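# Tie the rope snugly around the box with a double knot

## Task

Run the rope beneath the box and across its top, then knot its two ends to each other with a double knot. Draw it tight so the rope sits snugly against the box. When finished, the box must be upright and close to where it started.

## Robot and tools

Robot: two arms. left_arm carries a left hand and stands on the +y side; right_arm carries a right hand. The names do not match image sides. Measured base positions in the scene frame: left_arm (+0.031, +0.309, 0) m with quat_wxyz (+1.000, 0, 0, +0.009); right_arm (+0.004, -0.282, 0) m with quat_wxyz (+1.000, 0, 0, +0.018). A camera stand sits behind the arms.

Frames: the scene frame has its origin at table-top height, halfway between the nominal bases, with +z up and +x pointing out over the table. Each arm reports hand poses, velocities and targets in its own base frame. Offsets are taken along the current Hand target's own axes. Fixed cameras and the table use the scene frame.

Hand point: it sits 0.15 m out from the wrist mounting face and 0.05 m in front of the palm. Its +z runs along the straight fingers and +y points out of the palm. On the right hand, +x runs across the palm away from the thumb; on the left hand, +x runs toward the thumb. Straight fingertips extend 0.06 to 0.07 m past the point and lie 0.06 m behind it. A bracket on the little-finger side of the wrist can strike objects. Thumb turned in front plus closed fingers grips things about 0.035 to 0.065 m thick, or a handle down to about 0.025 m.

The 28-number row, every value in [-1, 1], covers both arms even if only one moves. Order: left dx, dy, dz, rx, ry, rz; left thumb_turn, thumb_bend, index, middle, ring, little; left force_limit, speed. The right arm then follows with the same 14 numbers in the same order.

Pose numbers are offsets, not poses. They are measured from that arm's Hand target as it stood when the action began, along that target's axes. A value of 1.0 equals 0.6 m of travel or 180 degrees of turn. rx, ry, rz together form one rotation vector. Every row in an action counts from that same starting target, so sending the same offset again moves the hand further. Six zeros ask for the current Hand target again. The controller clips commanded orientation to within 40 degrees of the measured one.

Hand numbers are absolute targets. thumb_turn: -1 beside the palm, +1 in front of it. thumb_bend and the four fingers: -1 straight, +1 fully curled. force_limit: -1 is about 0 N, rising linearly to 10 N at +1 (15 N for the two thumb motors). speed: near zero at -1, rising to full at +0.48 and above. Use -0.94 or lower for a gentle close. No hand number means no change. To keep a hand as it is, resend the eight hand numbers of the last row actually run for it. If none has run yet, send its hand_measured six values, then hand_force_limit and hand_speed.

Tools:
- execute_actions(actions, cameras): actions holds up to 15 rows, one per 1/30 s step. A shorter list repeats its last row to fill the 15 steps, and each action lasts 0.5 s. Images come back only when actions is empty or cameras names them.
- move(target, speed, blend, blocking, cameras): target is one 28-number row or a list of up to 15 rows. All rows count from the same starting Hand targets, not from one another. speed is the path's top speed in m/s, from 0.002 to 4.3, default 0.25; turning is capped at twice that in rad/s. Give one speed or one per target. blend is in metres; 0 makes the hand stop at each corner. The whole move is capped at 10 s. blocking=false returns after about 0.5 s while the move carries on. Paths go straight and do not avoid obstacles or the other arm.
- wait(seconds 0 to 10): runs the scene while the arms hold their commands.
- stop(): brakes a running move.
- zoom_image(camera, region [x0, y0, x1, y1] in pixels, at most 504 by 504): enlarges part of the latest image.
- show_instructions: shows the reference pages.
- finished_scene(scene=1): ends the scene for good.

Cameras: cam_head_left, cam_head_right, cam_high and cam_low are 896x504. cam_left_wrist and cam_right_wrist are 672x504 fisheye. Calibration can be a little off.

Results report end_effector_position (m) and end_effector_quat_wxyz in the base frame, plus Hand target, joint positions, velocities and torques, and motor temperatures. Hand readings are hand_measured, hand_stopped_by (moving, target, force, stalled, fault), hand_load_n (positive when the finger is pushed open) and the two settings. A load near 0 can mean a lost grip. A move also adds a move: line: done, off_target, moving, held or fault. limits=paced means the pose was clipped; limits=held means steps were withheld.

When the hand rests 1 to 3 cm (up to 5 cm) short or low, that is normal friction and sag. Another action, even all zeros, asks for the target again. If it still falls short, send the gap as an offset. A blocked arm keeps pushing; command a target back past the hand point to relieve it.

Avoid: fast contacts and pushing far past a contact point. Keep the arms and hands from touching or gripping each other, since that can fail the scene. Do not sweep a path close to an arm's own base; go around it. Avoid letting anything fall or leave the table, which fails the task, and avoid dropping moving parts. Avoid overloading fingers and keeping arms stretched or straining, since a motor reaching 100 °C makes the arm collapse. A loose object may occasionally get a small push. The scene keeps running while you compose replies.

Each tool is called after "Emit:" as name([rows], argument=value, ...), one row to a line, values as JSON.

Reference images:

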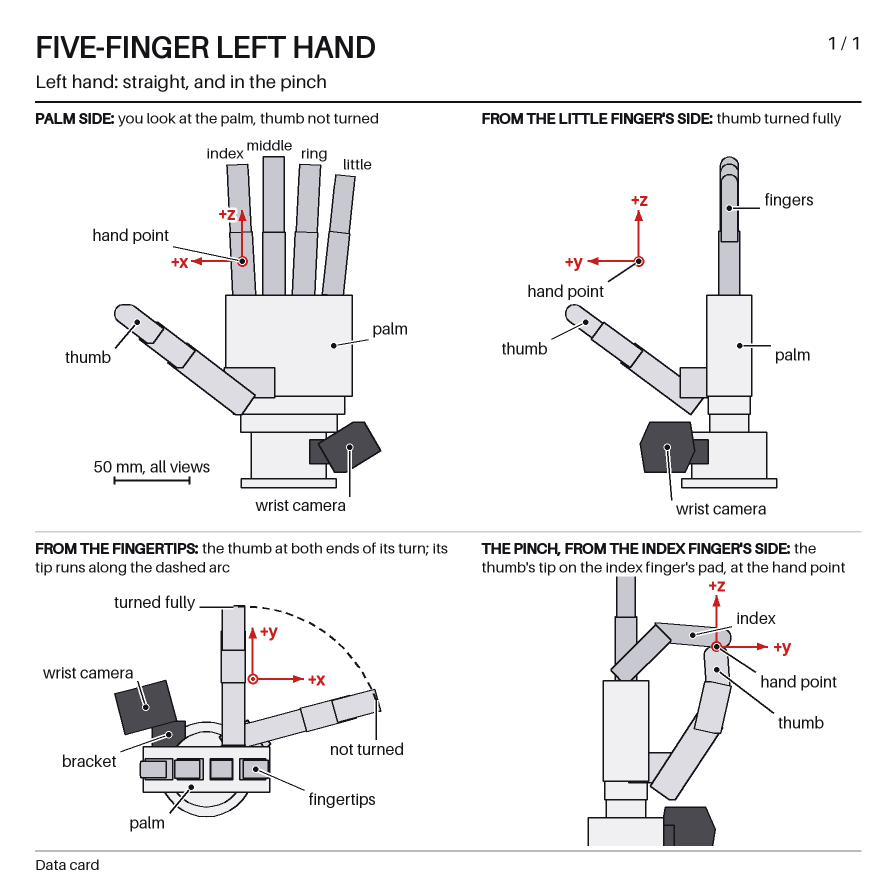

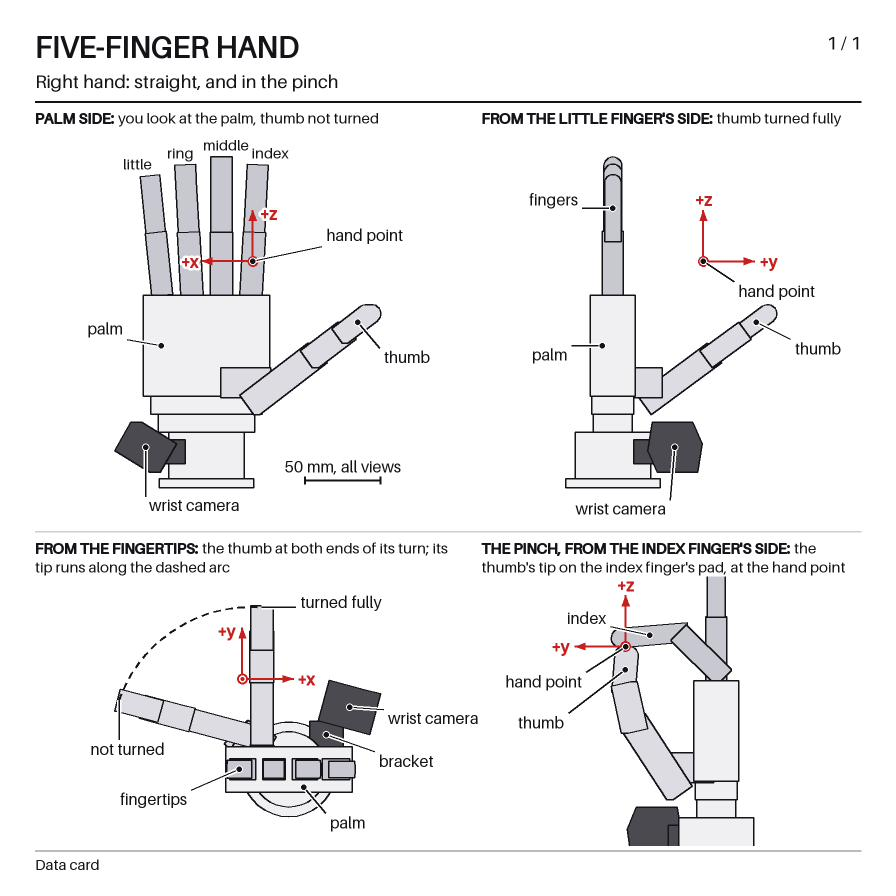

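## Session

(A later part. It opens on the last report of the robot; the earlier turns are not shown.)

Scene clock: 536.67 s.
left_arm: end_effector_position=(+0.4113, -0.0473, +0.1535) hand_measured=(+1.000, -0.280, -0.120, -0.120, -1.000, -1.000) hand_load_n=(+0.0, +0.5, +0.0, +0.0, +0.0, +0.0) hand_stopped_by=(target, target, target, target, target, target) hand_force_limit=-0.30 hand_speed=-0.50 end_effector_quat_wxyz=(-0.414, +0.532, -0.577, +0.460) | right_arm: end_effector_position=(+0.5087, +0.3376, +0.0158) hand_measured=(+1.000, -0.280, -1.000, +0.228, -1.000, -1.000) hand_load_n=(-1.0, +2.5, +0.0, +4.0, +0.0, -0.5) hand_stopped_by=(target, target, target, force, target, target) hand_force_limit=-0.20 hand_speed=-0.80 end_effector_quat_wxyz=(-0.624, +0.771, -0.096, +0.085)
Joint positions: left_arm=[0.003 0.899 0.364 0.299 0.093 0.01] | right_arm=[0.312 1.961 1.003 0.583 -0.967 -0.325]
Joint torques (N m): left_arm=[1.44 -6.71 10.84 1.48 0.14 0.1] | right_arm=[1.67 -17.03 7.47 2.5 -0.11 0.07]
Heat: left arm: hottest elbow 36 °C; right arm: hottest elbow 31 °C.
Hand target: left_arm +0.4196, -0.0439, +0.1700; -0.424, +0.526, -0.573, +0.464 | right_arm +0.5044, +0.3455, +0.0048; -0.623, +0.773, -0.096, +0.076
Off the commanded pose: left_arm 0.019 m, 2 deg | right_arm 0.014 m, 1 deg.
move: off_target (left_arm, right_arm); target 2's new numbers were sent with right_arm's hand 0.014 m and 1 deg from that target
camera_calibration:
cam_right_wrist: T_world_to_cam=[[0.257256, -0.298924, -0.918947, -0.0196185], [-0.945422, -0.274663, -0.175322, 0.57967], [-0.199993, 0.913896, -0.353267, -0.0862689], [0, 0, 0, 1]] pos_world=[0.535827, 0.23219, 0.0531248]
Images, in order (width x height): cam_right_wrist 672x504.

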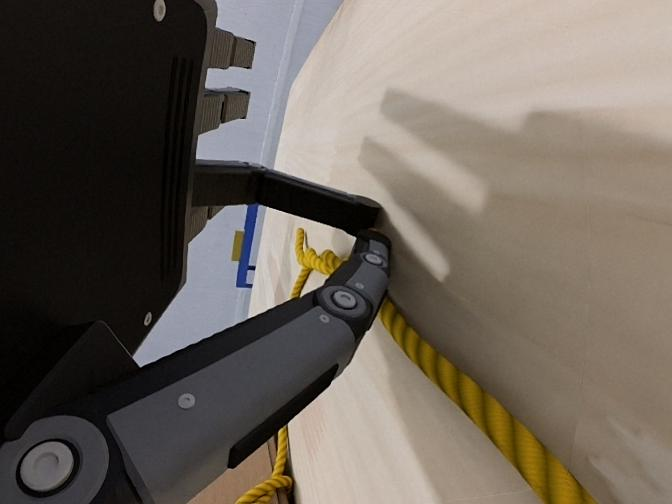

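Emit:
move([
  [0,0,0,0,0,0,1,-0.28,-0.12,-0.12,-1,-1,-0.3,-0.5,0,0,0,0,0,0,1,-0.28,-1,0.38,-1,-1,0.1,-0.8],
  [0,0,0,0,0,0,1,-0.28,-0.12,-0.12,-1,-1,-0.3,-0.5,0,-0.0815,-0.0178,0,0,0,1,-0.28,-1,0.38,-1,-1,0.1,-0.8],
], speed=0.06, cameras=["cam_right_wrist", "cam_left_wrist"])

Scene clock: 538.90 s.
left_arm: end_effector_position=(+0.4113, -0.0473, +0.1535) hand_measured=(+1.000, -0.280, -0.120, -0.120, -1.000, -1.000) hand_load_n=(+0.0, +0.0, -0.5, +0.0, +0.0, +0.0) hand_stopped_by=(target, target, target, target, target, target) hand_force_limit=-0.30 hand_speed=-0.50 end_effector_quat_wxyz=(-0.414, +0.532, -0.577, +0.460) | right_arm: end_effector_position=(+0.5039, +0.3373, +0.0473) hand_measured=(+1.000, -0.282, -1.000, +0.242, -1.000, -1.000) hand_load_n=(-0.5, +5.0, +0.0, +7.0, +0.0, +0.0) hand_stopped_by=(target, target, target, force, target, target) hand_force_limit=0.10 hand_speed=-0.80 end_effector_quat_wxyz=(-0.621, +0.773, -0.100, +0.078)
Joint positions: left_arm=[0.003 0.899 0.364 0.299 0.093 0.01] | right_arm=[0.314 1.882 1.003 0.488 -0.967 -0.323]
Joint torques (N m): left_arm=[1.49 -6.65 10.85 1.5 0.14 0.1] | right_arm=[1.26 -19.49 8.9 1.55 -0.14 0.07]
Heat: left arm: hottest elbow 36 °C; right arm: hottest shoulder 30 °C.
Hand target: left_arm +0.4196, -0.0439, +0.1700; -0.424, +0.526, -0.573, +0.464 | right_arm +0.5045, +0.3455, +0.0547; -0.623, +0.773, -0.096, +0.076
Off the commanded pose: left_arm 0.019 m, 2 deg | right_arm 0.011 m, 1 deg.
move: off_target (left_arm, right_arm)
camera_calibration:
cam_left_wrist: T_world_to_cam=[[0.227751, -0.24935, 0.941251, -0.247882], [-0.577225, -0.813067, -0.0757232, 0.216946], [0.784182, -0.526068, -0.329108, -0.181537], [0, 0, 0, 1]] pos_world=[0.32404, 0.0190817, 0.190002]
cam_right_wrist: T_world_to_cam=[[0.241952, -0.302817, -0.921825, 0.0195665], [-0.947933, -0.276532, -0.157965, 0.581606], [-0.207079, 0.912048, -0.353958, -0.0716388], [0, 0, 0, 1]] pos_world=[0.531755, 0.232096, 0.084553]
Images, in order (width x height): cam_left_wrist 672x504, cam_right_wrist 672x504.

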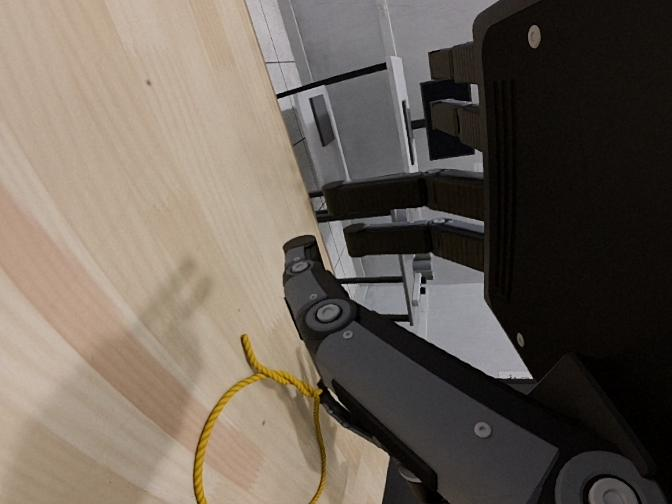

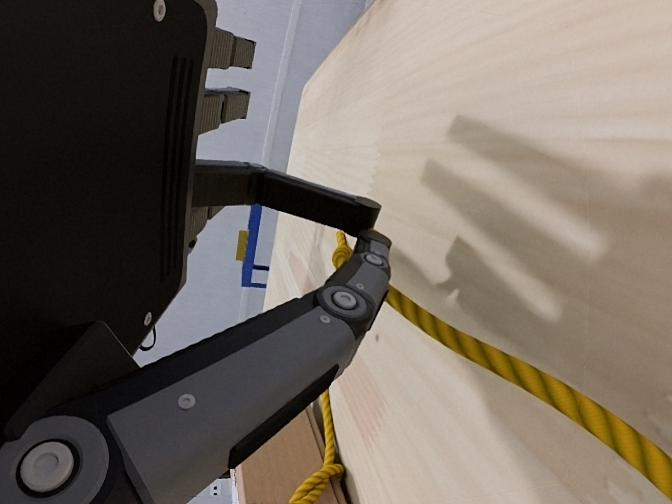

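Emit:
zoom_image(camera="cam_right_wrist", region=[300, 180, 460, 340])

Emit:
zoom_image(camera="cam_left_wrist", region=[220, 310, 360, 450])

Scaled by 3.150 from the camera's 672x504 image, which has a finer 960x720 frame.

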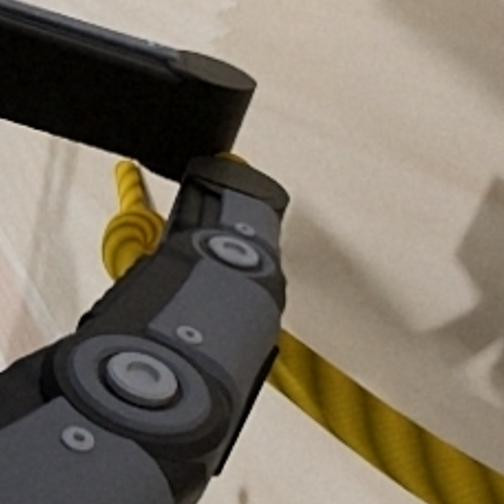

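Scaled by 3.600 from the camera's 672x504 image, which has a finer 960x720 frame.

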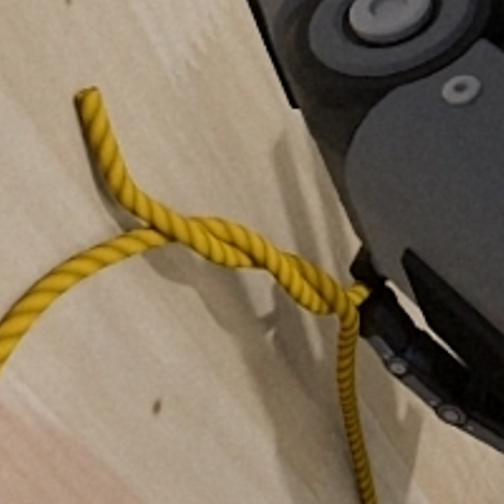

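Emit:
move([
  [0,0,0,0,0,0,1,-0.28,-0.12,-0.12,-1,-1,-0.3,-0.5,0.0063,-0.0027,0.0118,0,0.1358,0.0294,1,-0.28,-1,0.38,-1,-1,0.1,-0.8],
  [0.2205,0.0812,0.1012,0,0.0271,0.0058,1,-0.28,-1,-0.12,-1,-1,-0.3,-0.5,0.0063,-0.0027,0.0118,0,0.1358,0.0294,1,-0.28,-1,0.38,-1,-1,0.1,-0.8],
], speed=0.12, cameras=["cam_right_wrist", "cam_left_wrist", "cam_high"])

Scene clock: 544.90 s.
left_arm: end_effector_position=(+0.4395, -0.1694, +0.0899) hand_measured=(+1.000, -0.280, -1.000, -0.120, -1.000, -1.000) hand_load_n=(+0.0, +0.0, +0.0, +0.0, +0.0, +0.0) hand_stopped_by=(target, target, target, target, target, target) hand_force_limit=-0.30 hand_speed=-0.50 end_effector_quat_wxyz=(+0.396, -0.507, +0.609, -0.463) | right_arm: end_effector_position=(+0.5132, +0.3453, +0.0473) hand_measured=(+1.000, -0.282, -1.000, +0.242, -1.000, -1.000) hand_load_n=(-0.5, +5.5, +0.0, +7.0, +0.0, +0.0) hand_stopped_by=(target, target, target, force, target, target) hand_force_limit=0.10 hand_speed=-0.80 end_effector_quat_wxyz=(-0.583, +0.739, -0.267, +0.207)
Joint positions: left_arm=[-0.383 1.291 0.408 0.616 -0.207 -0.042] | right_arm=[0.421 1.805 0.847 0.696 -0.448 -0.111]
Joint torques (N m): left_arm=[0.03 -8.88 9.81 2.61 -0.19 -0.06] | right_arm=[1.32 -18.26 6.89 2.93 0.05 0.09]
Heat: left arm: hottest elbow 36 °C; right arm: hottest shoulder 30 °C.
Hand target: left_arm +0.4571, -0.1801, +0.1100; +0.404, -0.501, +0.595, -0.482 | right_arm +0.5097, +0.3517, +0.0548; -0.591, +0.734, -0.261, +0.209
Off the commanded pose: left_arm 0.029 m, 3 deg | right_arm 0.010 m, 1 deg.
move: off_target (left_arm); target 2's new numbers were sent with left_arm's hand 0.029 m and 3 deg from that target
camera_calibration:
cam_left_wrist: T_world_to_cam=[[0.225923, -0.29462, 0.928525, -0.230642], [-0.643449, -0.760774, -0.0848324, 0.167889], [0.73139, -0.578293, -0.361449, -0.271613], [0, 0, 0, 1]] pos_world=[0.35879, -0.0972978, 0.130225]
cam_right_wrist: T_world_to_cam=[[0.0811462, -0.388924, -0.917689, 0.131856], [-0.978219, 0.145417, -0.148127, 0.462015], [0.191058, 0.909721, -0.368653, -0.27988], [0, 0, 0, 1]] pos_world=[0.494725, 0.23871, 0.0862615]
Images, in order (width x height): cam_high 896x504, cam_left_wrist 672x504, cam_right_wrist 672x504.

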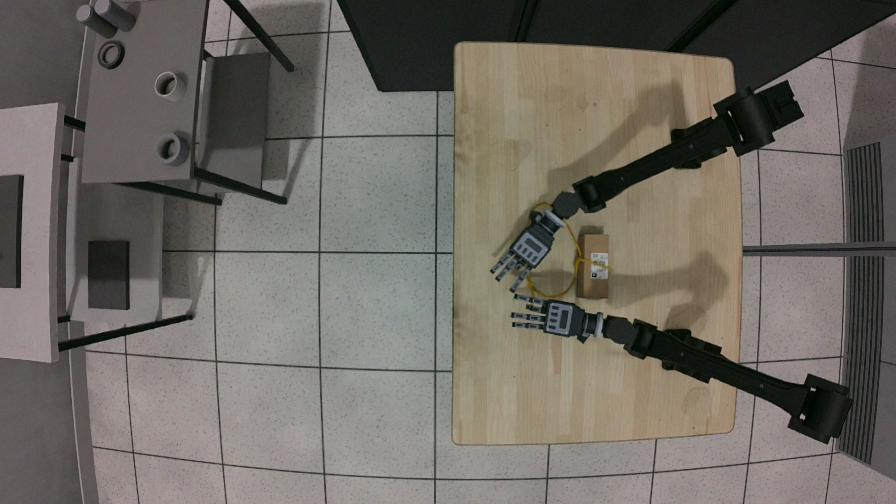

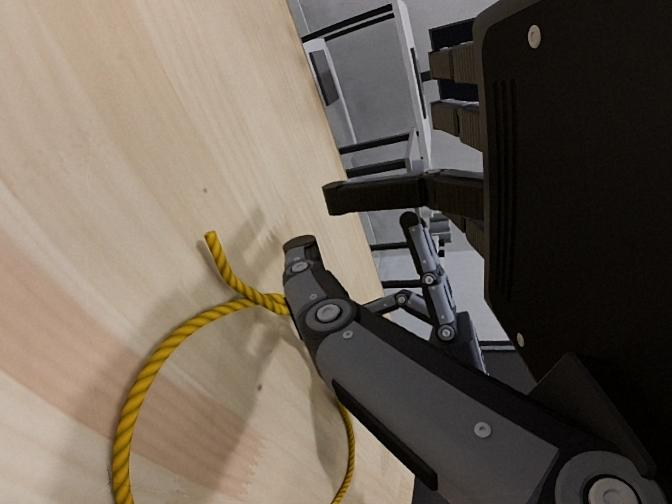

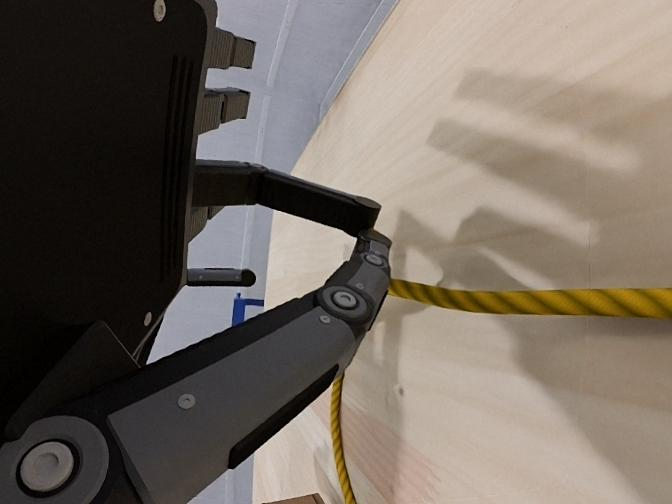

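Emit:
zoom_image(camera="cam_high", region=[480, 190, 640, 350])

Emit:
zoom_image(camera="cam_left_wrist", region=[180, 210, 480, 350])

Scaled by 3.150 from the camera's 896x504 image, which has a finer 1280x720 frame.

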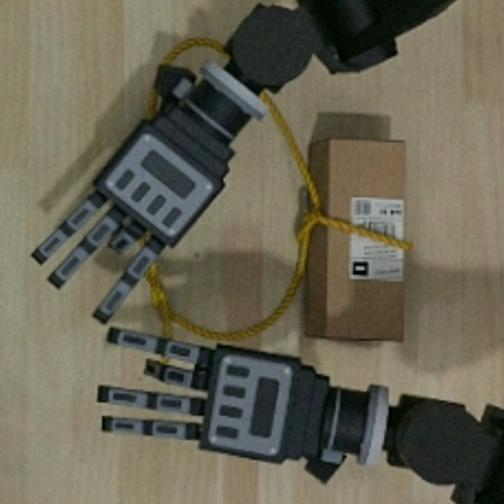

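Scaled by 1.680 from the camera's 672x504 image, which has a finer 960x720 frame.

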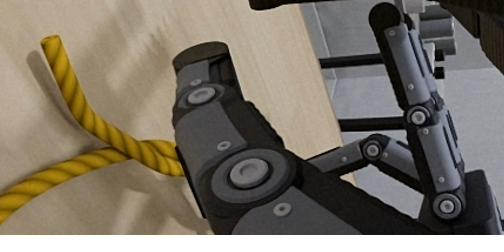

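Emit:
move(target=[0.019,0.107,0.0178,0,0,0,1,-0.28,-0.12,-0.12,-1,-1,-0.3,-0.3,0,0,0,0,0,0,1,-0.28,-1,0.38,-1,-1,0.1,-0.8], speed=0.08, cameras=["cam_left_wrist"])

Scene clock: 547.17 s.
left_arm: end_effector_position=(+0.4548, -0.1874, +0.0469) hand_measured=(+1.000, -0.280, -0.120, -0.120, -1.000, -1.000) hand_load_n=(+0.0, +0.0, +0.0, +0.0, +0.0, +0.0) hand_stopped_by=(target, target, target, target, target, target) hand_force_limit=-0.30 hand_speed=-0.30 end_effector_quat_wxyz=(+0.406, -0.501, +0.597, -0.478) | right_arm: end_effector_position=(+0.5132, +0.3453, +0.0473) hand_measured=(+1.000, -0.282, -1.000, +0.242, -1.000, -1.000) hand_load_n=(-0.5, +5.5, +0.0, +7.0, -0.5, +0.0) hand_stopped_by=(target, target, target, force, target, target) hand_force_limit=0.10 hand_speed=-0.80 end_effector_quat_wxyz=(-0.583, +0.739, -0.267, +0.207)
Joint positions: left_arm=[-0.419 1.546 0.408 0.916 -0.244 -0.049] | right_arm=[0.421 1.805 0.847 0.696 -0.448 -0.111]
Joint torques (N m): left_arm=[-0.15 -10.7 4.27 2.65 -0.19 -0.07] | right_arm=[1.32 -18.14 6.94 3.02 0.06 0.08]
Heat: left arm: hottest elbow 36 °C; right arm: hottest shoulder 30 °C.
Hand target: left_arm +0.4521, -0.1909, +0.0449; +0.404, -0.501, +0.595, -0.482 | right_arm +0.5097, +0.3517, +0.0548; -0.591, +0.734, -0.261, +0.209
Off the commanded pose: left_arm 0.005 m, 1 deg | right_arm 0.010 m, 1 deg.
move: done
camera_calibration:
cam_left_wrist: T_world_to_cam=[[0.18636, -0.279567, 0.941866, -0.179183], [-0.638496, -0.763079, -0.100165, 0.15842], [0.746721, -0.582711, -0.32071, -0.318475], [0, 0, 0, 1]] pos_world=[0.372355, -0.114786, 0.0824959]
Images, in order (width x height): cam_left_wrist 672x504.

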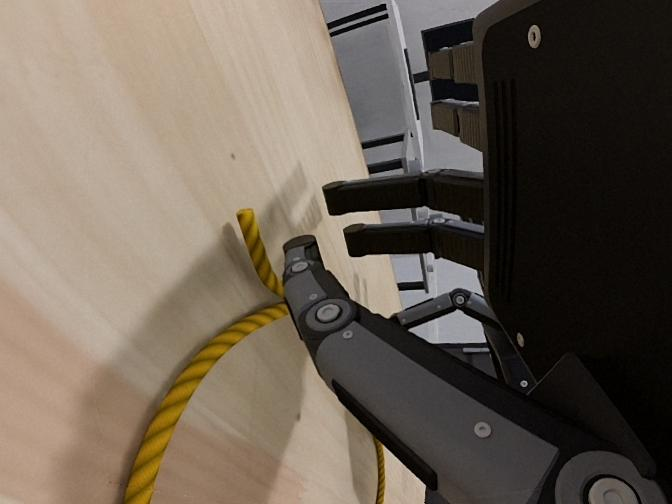

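Emit:
move(target=[0.0012,0.0375,-0.0093,0,0,0,1,-0.28,-0.12,-0.12,-1,-1,-0.3,-0.3,0,0,0,0,0,0,1,-0.28,-1,0.38,-1,-1,0.1,-0.8], speed=0.06, cameras=["cam_left_wrist"])

Scene clock: 548.63 s.
left_arm: end_effector_position=(+0.4450, -0.1865, +0.0266) hand_measured=(+1.000, -0.280, -0.120, -0.120, -1.000, -1.000) hand_load_n=(+0.0, -0.5, +0.0, +0.0, +0.0, +0.0) hand_stopped_by=(target, target, target, target, target, target) hand_force_limit=-0.30 hand_speed=-0.30 end_effector_quat_wxyz=(+0.406, -0.501, +0.596, -0.478) | right_arm: end_effector_position=(+0.5132, +0.3453, +0.0473) hand_measured=(+1.000, -0.282, -1.000, +0.242, -1.000, -1.000) hand_load_n=(-0.5, +5.5, +0.0, +6.5, +0.0, +0.0) hand_stopped_by=(target, target, target, force, target, target) hand_force_limit=0.10 hand_speed=-0.80 end_effector_quat_wxyz=(-0.583, +0.739, -0.267, +0.207)
Joint positions: left_arm=[-0.43 1.622 0.376 1.025 -0.256 -0.052] | right_arm=[0.421 1.805 0.847 0.696 -0.448 -0.111]
Joint torques (N m): left_arm=[-0.21 -10.87 3.52 2.59 -0.18 -0.07] | right_arm=[1.38 -18.37 6.91 3.03 0.04 0.09]
Heat: left arm: hottest elbow 36 °C; right arm: hottest shoulder 30 °C.
Hand target: left_arm +0.4420, -0.1900, +0.0242; +0.404, -0.501, +0.595, -0.482 | right_arm +0.5097, +0.3517, +0.0548; -0.591, +0.734, -0.261, +0.209
Off the commanded pose: left_arm 0.005 m, 1 deg | right_arm 0.010 m, 1 deg.
move: done
camera_calibration:
cam_left_wrist: T_world_to_cam=[[0.184717, -0.278531, 0.942497, -0.157196], [-0.637744, -0.763639, -0.100685, 0.150437], [0.747772, -0.582474, -0.318688, -0.317579], [0, 0, 0, 1]] pos_world=[0.362453, -0.113885, 0.0620944]
Images, in order (width x height): cam_left_wrist 672x504.

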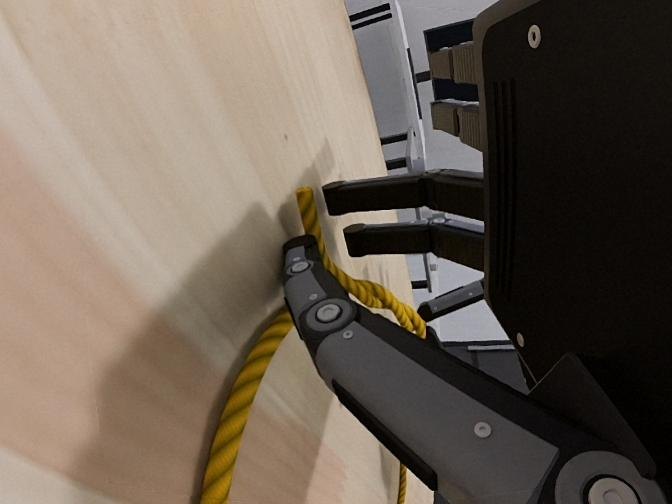

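Emit:
move([
  [0,0.0049,0.001,0,0,0,1,-0.28,-0.12,-0.12,-1,-1,-0.3,-0.3,0,0,0,0,0,0,1,-0.28,-1,0.38,-1,-1,0.1,-0.8],
  [0,0.0049,0.001,0,0,0,1,-0.28,-0.12,0.36,-1,-1,-0.2,-0.8,0,0,0,0,0,0,1,-0.28,-1,0.38,-1,-1,0.1,-0.8],
], speed=0.05, cameras=["cam_left_wrist"])

Scene clock: 550.80 s.
left_arm: end_effector_position=(+0.4463, -0.1869, +0.0268) hand_measured=(+1.000, -0.280, -0.120, +0.210, -1.000, -1.000) hand_load_n=(+1.0, +2.0, +0.0, +4.5, +0.0, +0.0) hand_stopped_by=(target, target, target, force, target, target) hand_force_limit=-0.20 hand_speed=-0.80 end_effector_quat_wxyz=(+0.408, -0.500, +0.593, -0.482) | right_arm: end_effector_position=(+0.5132, +0.3453, +0.0473) hand_measured=(+1.000, -0.282, -1.000, +0.242, -1.000, -1.000) hand_load_n=(-0.5, +5.0, +0.0, +6.5, +0.0, +0.0) hand_stopped_by=(target, target, target, force, target, target) hand_force_limit=0.10 hand_speed=-0.80 end_effector_quat_wxyz=(-0.583, +0.739, -0.267, +0.207)
Joint positions: left_arm=[-0.43 1.634 0.376 1.046 -0.257 -0.053] | right_arm=[0.421 1.805 0.847 0.696 -0.448 -0.111]
Joint torques (N m): left_arm=[-0.21 -10.52 3.36 2.39 -0.15 -0.05] | right_arm=[1.44 -18.08 6.93 2.99 0.06 0.08]
Heat: left arm: hottest elbow 36 °C; right arm: hottest shoulder 30 °C.
Hand target: left_arm +0.4420, -0.1899, +0.0211; +0.404, -0.501, +0.595, -0.482 | right_arm +0.5097, +0.3517, +0.0548; -0.591, +0.734, -0.261, +0.209
Off the commanded pose: left_arm 0.008 m, 1 deg | right_arm 0.010 m, 1 deg.
move: done
camera_calibration:
cam_left_wrist: T_world_to_cam=[[0.176627, -0.27359, 0.94549, -0.153156], [-0.635838, -0.764976, -0.102575, 0.149885], [0.751341, -0.583061, -0.309074, -0.320616], [0, 0, 0, 1]] pos_world=[0.363246, -0.114182, 0.0610874]
Images, in order (width x height): cam_left_wrist 672x504.

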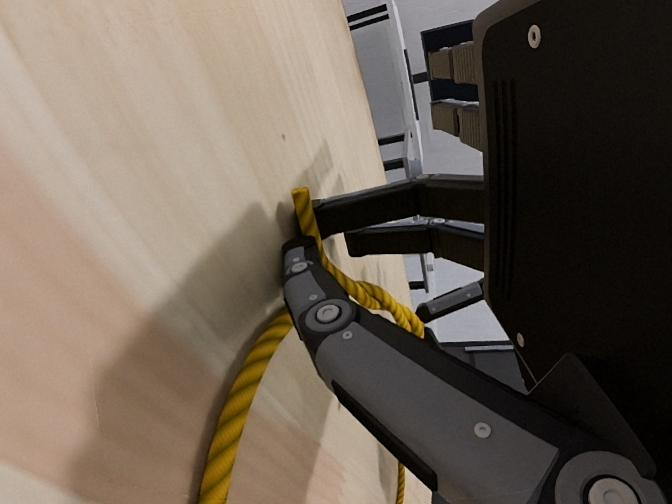

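Emit:
move([
  [0,0,0,0,0,0,1,-0.28,-0.12,0.38,-1,-1,0.1,-0.8,0,0,0,0,0,0,1,-0.28,-1,0.38,-1,-1,0.1,-0.8],
  [0.0,-0.0570,-0.0122,0,0,0,1,-0.28,-0.12,0.38,-1,-1,0.1,-0.8,0,0,0,0,0,0,1,-0.28,-1,0.38,-1,-1,0.1,-0.8],
], speed=0.06, cameras=["cam_left_wrist", "cam_right_wrist", "cam_low"])

Scene clock: 552.83 s.
left_arm: end_effector_position=(+0.4423, -0.1853, +0.0532) hand_measured=(+1.000, -0.282, -0.120, +0.224, -1.000, -1.000) hand_load_n=(+2.0, +5.5, +0.0, +8.0, +0.0, +0.0) hand_stopped_by=(target, target, target, force, target, target) hand_force_limit=0.10 hand_speed=-0.80 end_effector_quat_wxyz=(+0.406, -0.501, +0.595, -0.479) | right_arm: end_effector_position=(+0.5132, +0.3453, +0.0473) hand_measured=(+1.000, -0.282, -1.000, +0.242, -1.000, -1.000) hand_load_n=(-0.5, +5.5, +0.0, +7.0, +0.0, -0.5) hand_stopped_by=(target, target, target, force, target, target) hand_force_limit=0.10 hand_speed=-0.80 end_effector_quat_wxyz=(-0.583, +0.739, -0.267, +0.207)
Joint positions: left_arm=[-0.43 1.497 0.376 0.902 -0.257 -0.053] | right_arm=[0.421 1.805 0.847 0.696 -0.448 -0.111]
Joint torques (N m): left_arm=[-0.21 -11.75 5.29 1.43 -0.14 -0.05] | right_arm=[1.32 -18.2 6.89 3.06 0.06 0.08]
Heat: left arm: hottest elbow 36 °C; right arm: hottest shoulder 30 °C.
Hand target: left_arm +0.4420, -0.1899, +0.0561; +0.404, -0.501, +0.595, -0.482 | right_arm +0.5097, +0.3517, +0.0548; -0.591, +0.734, -0.261, +0.209
Off the commanded pose: left_arm 0.005 m, 0 deg | right_arm 0.010 m, 1 deg.
move: done
camera_calibration:
cam_left_wrist: T_world_to_cam=[[0.183429, -0.276791, 0.94326, -0.180425], [-0.636828, -0.764431, -0.100476, 0.151704], [0.748868, -0.582265, -0.316488, -0.306925], [0, 0, 0, 1]] pos_world=[0.359552, -0.112685, 0.0882928]
cam_right_wrist: T_world_to_cam=[[0.0811462, -0.388924, -0.917689, 0.131856], [-0.978219, 0.145417, -0.148127, 0.462015], [0.191058, 0.909721, -0.368653, -0.27988], [0, 0, 0, 1]] pos_world=[0.494725, 0.23871, 0.0862615]
Images, in order (width x height): cam_low 896x504, cam_left_wrist 672x504, cam_right_wrist 672x504.

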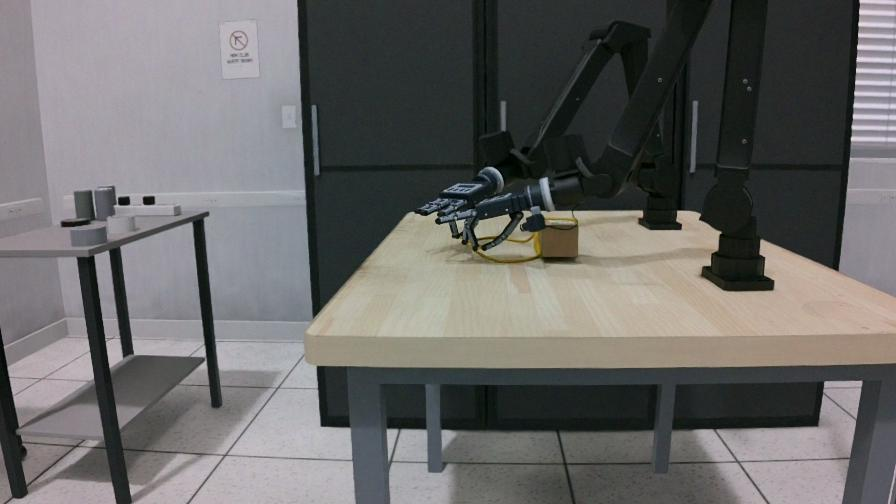

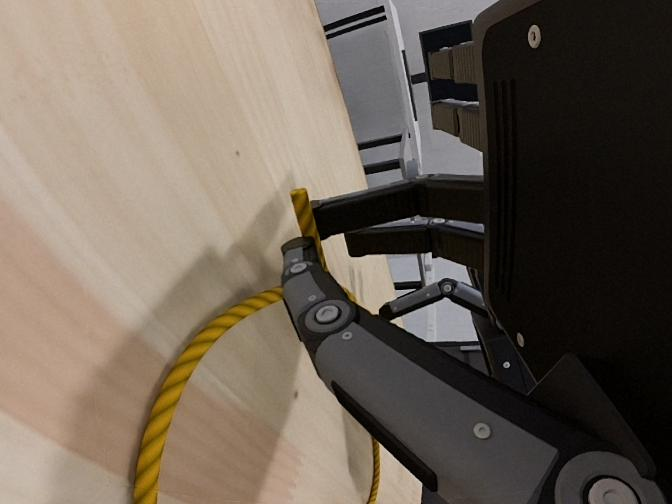

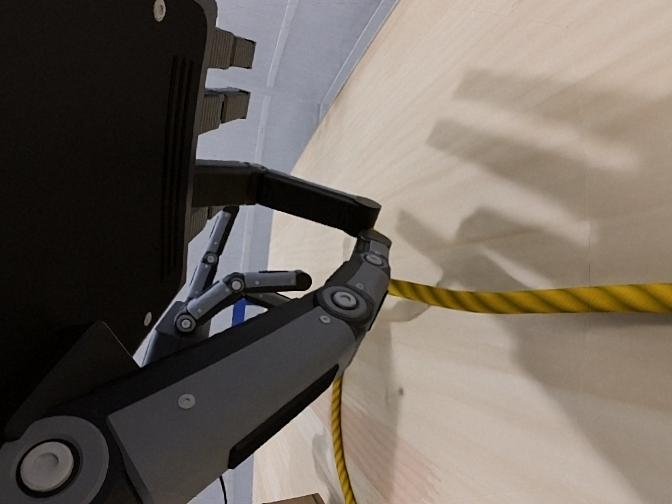

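Emit:
move(target=[-0.0850,-0.0100,-0.0150,0,0,0,1,-0.28,-0.12,0.38,-1,-1,0.1,-0.8,0.0323,-0.0066,-0.0640,0,0.0543,0.0118,1,-0.28,-1,0.38,-1,-1,0.1,-0.8], speed=0.06, cameras=["cam_left_wrist", "cam_right_wrist", "cam_high"])

Scene clock: 555.17 s.
left_arm: end_effector_position=(+0.4453, -0.1429, +0.0651) hand_measured=(+1.000, -0.282, -0.120, +0.224, -1.000, -1.000) hand_load_n=(+1.5, +5.5, +0.0, +8.5, -0.5, +0.0) hand_stopped_by=(target, target, target, force, target, target) hand_force_limit=0.10 hand_speed=-0.80 end_effector_quat_wxyz=(+0.402, -0.500, +0.592, -0.487) | right_arm: end_effector_position=(+0.5002, +0.3128, +0.0598) hand_measured=(+1.000, -0.282, -1.000, +0.242, -1.000, -1.000) hand_load_n=(-0.5, +5.5, +0.0, +7.0, +0.0, +0.0) hand_stopped_by=(target, target, target, force, target, target) hand_force_limit=0.10 hand_speed=-0.80 end_effector_quat_wxyz=(-0.564, +0.716, -0.323, +0.254)
Joint positions: left_arm=[-0.281 1.427 0.346 0.877 -0.1 -0.032] | right_arm=[0.421 1.702 0.733 0.721 -0.294 -0.072]
Joint torques (N m): left_arm=[1.44 -11.11 4.79 1.47 0.08 0.12] | right_arm=[-0.09 -16.26 6.93 3.06 0.09 0.07]
Heat: left arm: hottest elbow 36 °C; right arm: hottest shoulder 30 °C.
Hand target: left_arm +0.4435, -0.1382, +0.0638; +0.404, -0.501, +0.595, -0.482 | right_arm +0.5018, +0.3110, +0.0668; -0.570, +0.709, -0.324, +0.260
Off the commanded pose: left_arm 0.005 m, 1 deg | right_arm 0.007 m, 1 deg.
move: done
camera_calibration:
cam_left_wrist: T_world_to_cam=[[0.175054, -0.263298, 0.948699, -0.175238], [-0.642943, -0.760322, -0.0923805, 0.190091], [0.745641, -0.593788, -0.302383, -0.281847], [0, 0, 0, 1]] pos_world=[0.36305, -0.0689671, 0.0985826]
cam_right_wrist: T_world_to_cam=[[0.020686, -0.40026, -0.916168, 0.165536], [-0.942547, 0.297805, -0.151388, 0.390521], [0.333434, 0.866663, -0.371103, -0.300788], [0, 0, 0, 1]] pos_world=[0.464953, 0.210641, 0.099155]
Images, in order (width x height): cam_high 896x504, cam_left_wrist 672x504, cam_right_wrist 672x504.

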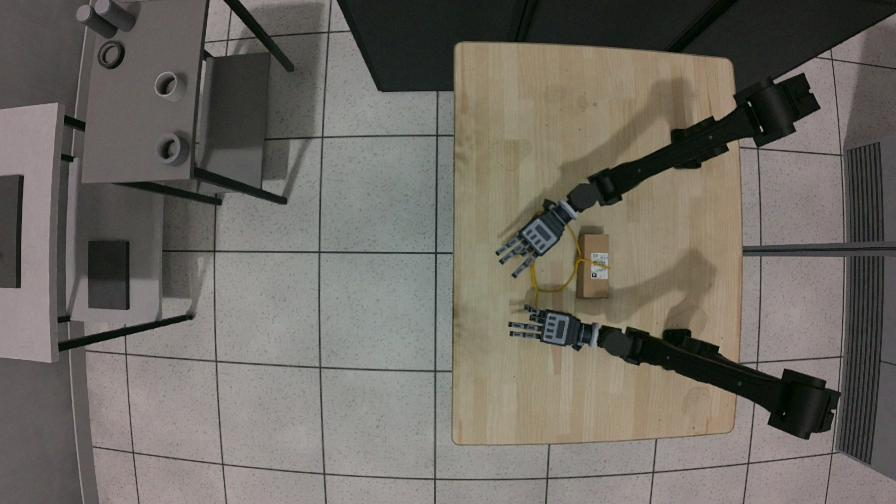

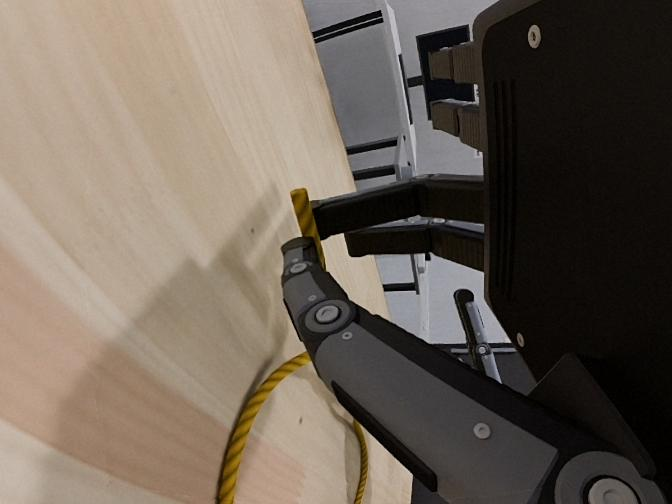

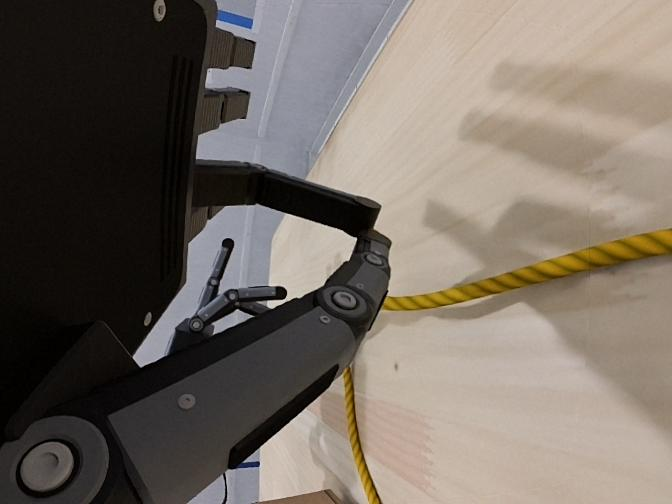

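Emit:
zoom_image(camera="cam_high", region=[490, 190, 630, 350])

Emit:
zoom_image(camera="cam_left_wrist", region=[210, 180, 410, 500])

Scaled by 3.150 from the camera's 896x504 image, which has a finer 1280x720 frame.

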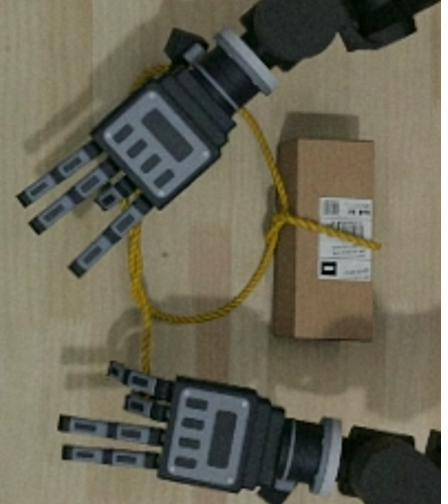

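Scaled by 1.575 from the camera's 672x504 image, which has a finer 960x720 frame.

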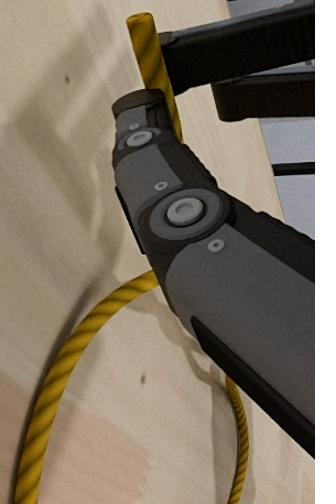

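Emit:
move(target=[-0.0957,-0.0013,-0.0347,0,0,0,1,-0.28,-0.12,0.38,-1,-1,0.1,-0.8,0.0638,0.006,-0.0667,0,0.0543,0.012,1,-0.28,-1,0.38,-1,-1,0.1,-0.8], speed=0.06, cameras=["cam_left_wrist", "cam_right_wrist", "cam_high"])

Scene clock: 558.07 s.
left_arm: end_effector_position=(+0.4359, -0.0821, +0.0702) hand_measured=(+1.000, -0.282, -0.120, +0.224, -1.000, -1.000) hand_load_n=(+1.5, +5.5, +0.0, +8.0, +0.0, +0.0) hand_stopped_by=(target, target, target, force, target, target) hand_force_limit=0.10 hand_speed=-0.80 end_effector_quat_wxyz=(+0.403, -0.500, +0.592, -0.487) | right_arm: end_effector_position=(+0.4930, +0.2624, +0.0649) hand_measured=(+1.000, -0.282, -1.000, +0.242, -1.000, -1.000) hand_load_n=(-0.5, +5.5, +0.0, +7.0, +0.0, +0.0) hand_stopped_by=(target, target, target, force, target, target) hand_force_limit=0.10 hand_speed=-0.80 end_effector_quat_wxyz=(-0.540, +0.688, -0.381, +0.301)
Joint positions: left_arm=[-0.071 1.349 0.297 0.847 0.105 0.012] | right_arm=[0.381 1.615 0.627 0.746 -0.171 -0.044]
Joint torques (N m): left_arm=[1.49 -10.05 5.01 1.46 0.13 0.1] | right_arm=[-0.56 -14.74 6.71 3.12 0.13 0.08]
Heat: left arm: hottest elbow 35 °C; right arm: hottest shoulder 30 °C.
Hand target: left_arm +0.4335, -0.0782, +0.0688; +0.404, -0.501, +0.595, -0.482 | right_arm +0.4967, +0.2559, +0.0719; -0.546, +0.677, -0.385, +0.308
Off the commanded pose: left_arm 0.005 m, 1 deg | right_arm 0.010 m, 2 deg.
move: done
camera_calibration:
cam_left_wrist: T_world_to_cam=[[0.174994, -0.264638, 0.948337, -0.162523], [-0.642969, -0.760165, -0.093483, 0.230727], [0.745632, -0.593393, -0.303178, -0.237194], [0, 0, 0, 1]] pos_world=[0.35365, -0.00836819, 0.103783]
cam_right_wrist: T_world_to_cam=[[-0.0453175, -0.400595, -0.915134, 0.182668], [-0.880503, 0.448729, -0.152827, 0.32941], [0.471869, 0.798852, -0.373061, -0.303052], [0, 0, 0, 1]] pos_world=[0.441326, 0.167454, 0.104452]
Images, in order (width x height): cam_high 896x504, cam_left_wrist 672x504, cam_right_wrist 672x504.

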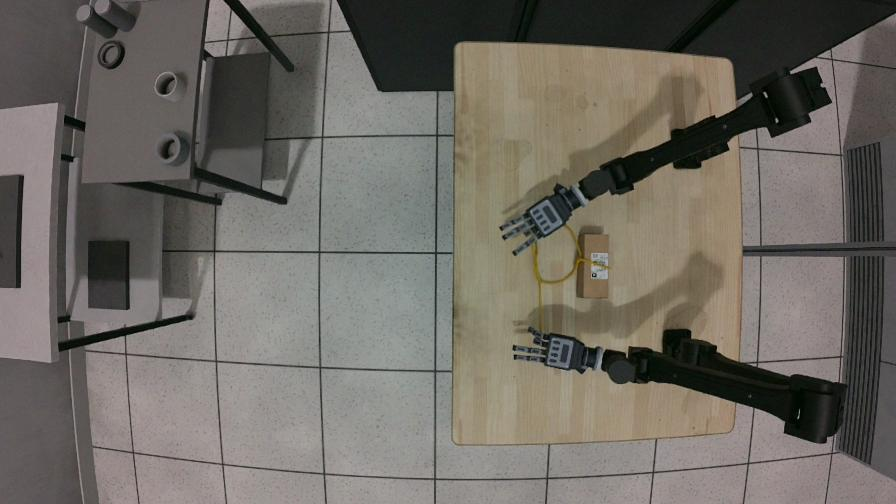

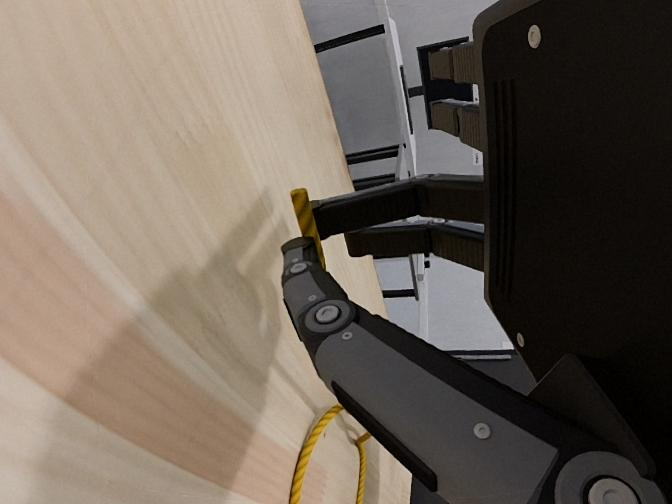

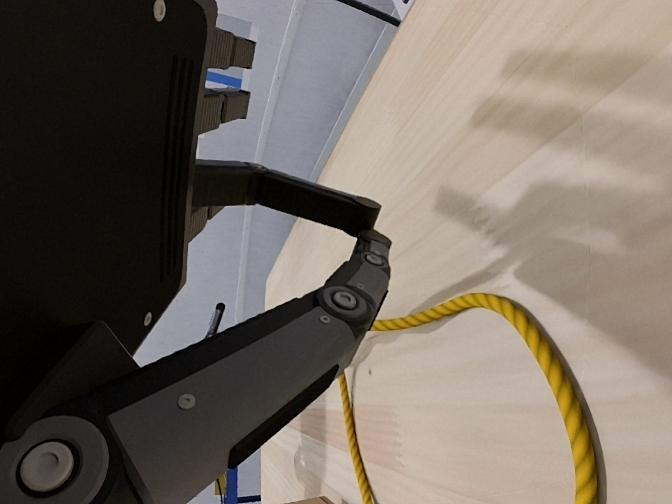

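Emit:
zoom_image(camera="cam_high", region=[490, 190, 630, 370])

Emit:
zoom_image(camera="cam_right_wrist", region=[300, 240, 500, 504])

Scaled by 2.800 from the camera's 896x504 image, which has a finer 1280x720 frame.

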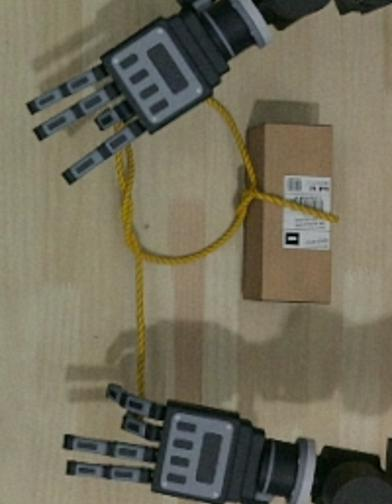

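Scaled by 1.909 from the camera's 672x504 image, which has a finer 960x720 frame.

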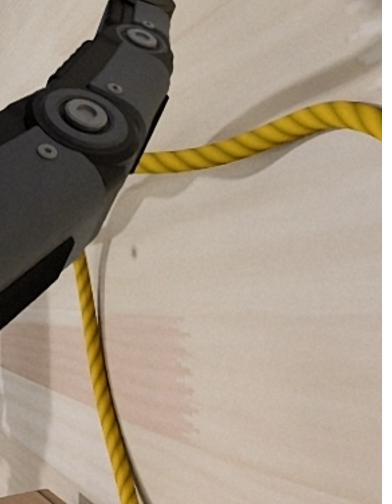

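Emit:
move(target=[-0.0480,-0.0007,-0.0240,0,0,0,1,-0.28,-0.12,0.38,-1,-1,0.1,-0.8,0.0784,0.012,-0.0830,0,0.0543,0.012,1,-0.28,-1,0.38,-1,-1,0.1,-0.8], speed=0.06, cameras=["cam_left_wrist", "cam_right_wrist", "cam_high"])

Scene clock: 565.90 s.
left_arm: end_effector_position=(+0.4272, -0.0514, +0.0735) hand_measured=(+1.000, -0.282, -0.120, +0.224, -1.000, -1.000) hand_load_n=(+1.5, +5.5, +0.0, +8.0, +0.0, +0.0) hand_stopped_by=(target, target, target, force, target, target) hand_force_limit=0.10 hand_speed=-0.80 end_effector_quat_wxyz=(+0.402, -0.499, +0.593, -0.487) | right_arm: end_effector_position=(+0.4751, +0.1961, +0.0690) hand_measured=(+1.000, -0.282, -1.000, +0.242, -1.000, -1.000) hand_load_n=(-0.5, +5.5, +0.0, +6.5, +0.0, +0.0) hand_stopped_by=(target, target, target, force, target, target) hand_force_limit=0.10 hand_speed=-0.80 end_effector_quat_wxyz=(-0.511, +0.652, -0.439, +0.347)
Joint positions: left_arm=[0.046 1.304 0.278 0.818 0.221 0.037] | right_arm=[0.308 1.5 0.497 0.764 -0.072 -0.021]
Joint torques (N m): left_arm=[1.55 -9.52 5.19 1.55 0.14 0.11] | right_arm=[-0.67 -12.28 6.72 3.07 0.13 0.07]
Heat: left arm: hottest elbow 35 °C; right arm: hottest shoulder 30 °C.
Hand target: left_arm +0.4245, -0.0475, +0.0719; +0.404, -0.501, +0.595, -0.482 | right_arm +0.4778, +0.1898, +0.0755; -0.517, +0.641, -0.443, +0.355
Off the commanded pose: left_arm 0.005 m, 1 deg | right_arm 0.009 m, 2 deg.
move: done
camera_calibration:
cam_left_wrist: T_world_to_cam=[[0.175064, -0.265805, 0.947998, -0.156054], [-0.643961, -0.759265, -0.0939685, 0.249303], [0.744759, -0.594023, -0.304088, -0.211062], [0, 0, 0, 1]] pos_world=[0.345051, 0.0224317, 0.107184]
cam_right_wrist: T_world_to_cam=[[-0.113617, -0.388242, -0.914527, 0.189061], [-0.788845, 0.594849, -0.154527, 0.271886], [0.603999, 0.703863, -0.373848, -0.28425], [0, 0, 0, 1]] pos_world=[0.407643, 0.111744, 0.108648]
Images, in order (width x height): cam_high 896x504, cam_left_wrist 672x504, cam_right_wrist 672x504.

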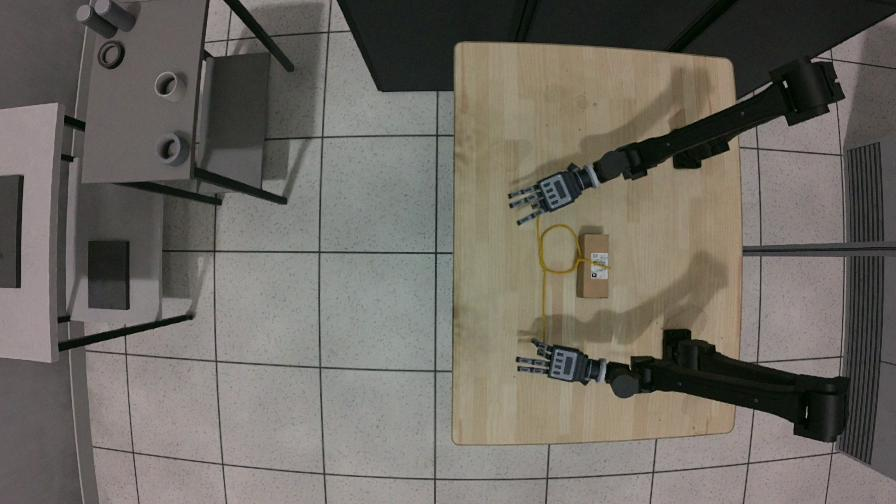

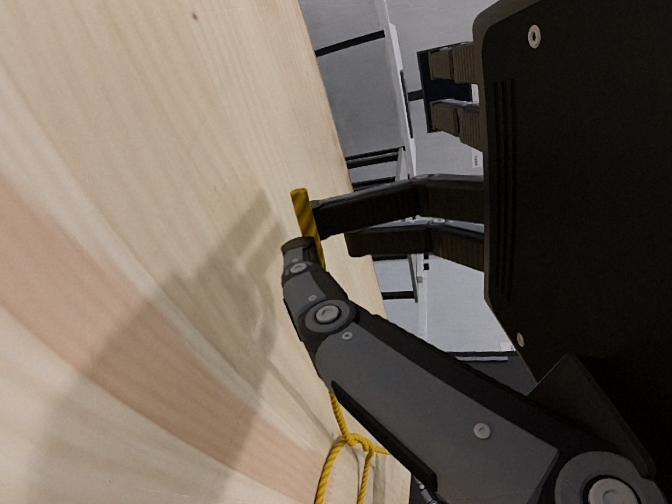

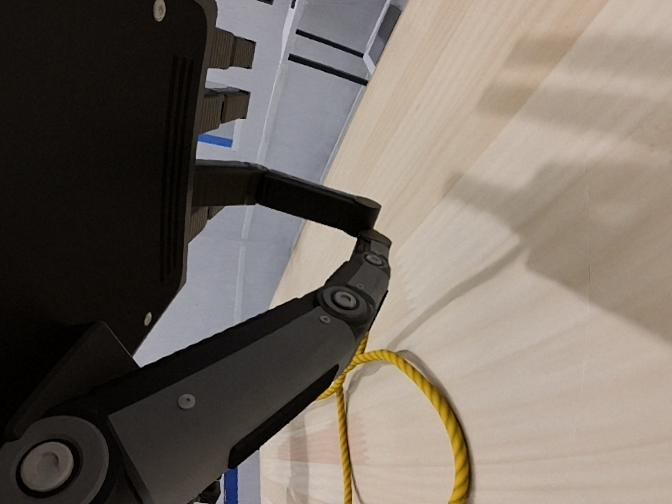

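Emit:
zoom_image(camera="cam_high", region=[490, 170, 630, 380])

Emit:
zoom_image(camera="cam_right_wrist", region=[290, 280, 490, 504])

Scaled by 2.400 from the camera's 896x504 image, which has a finer 1280x720 frame.

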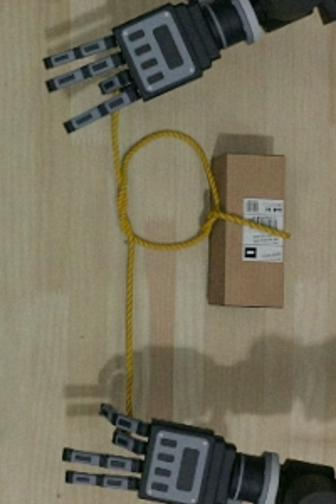

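Scaled by 2.250 from the camera's 672x504 image, which has a finer 960x720 frame.

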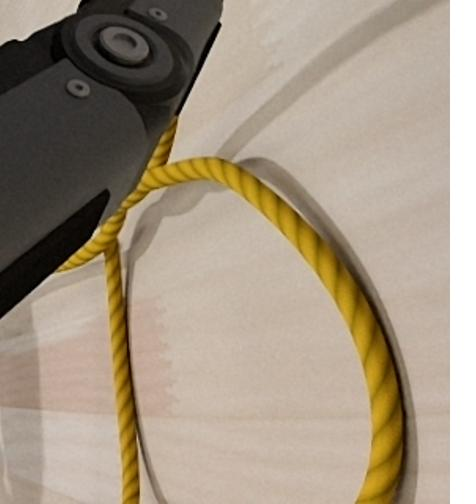

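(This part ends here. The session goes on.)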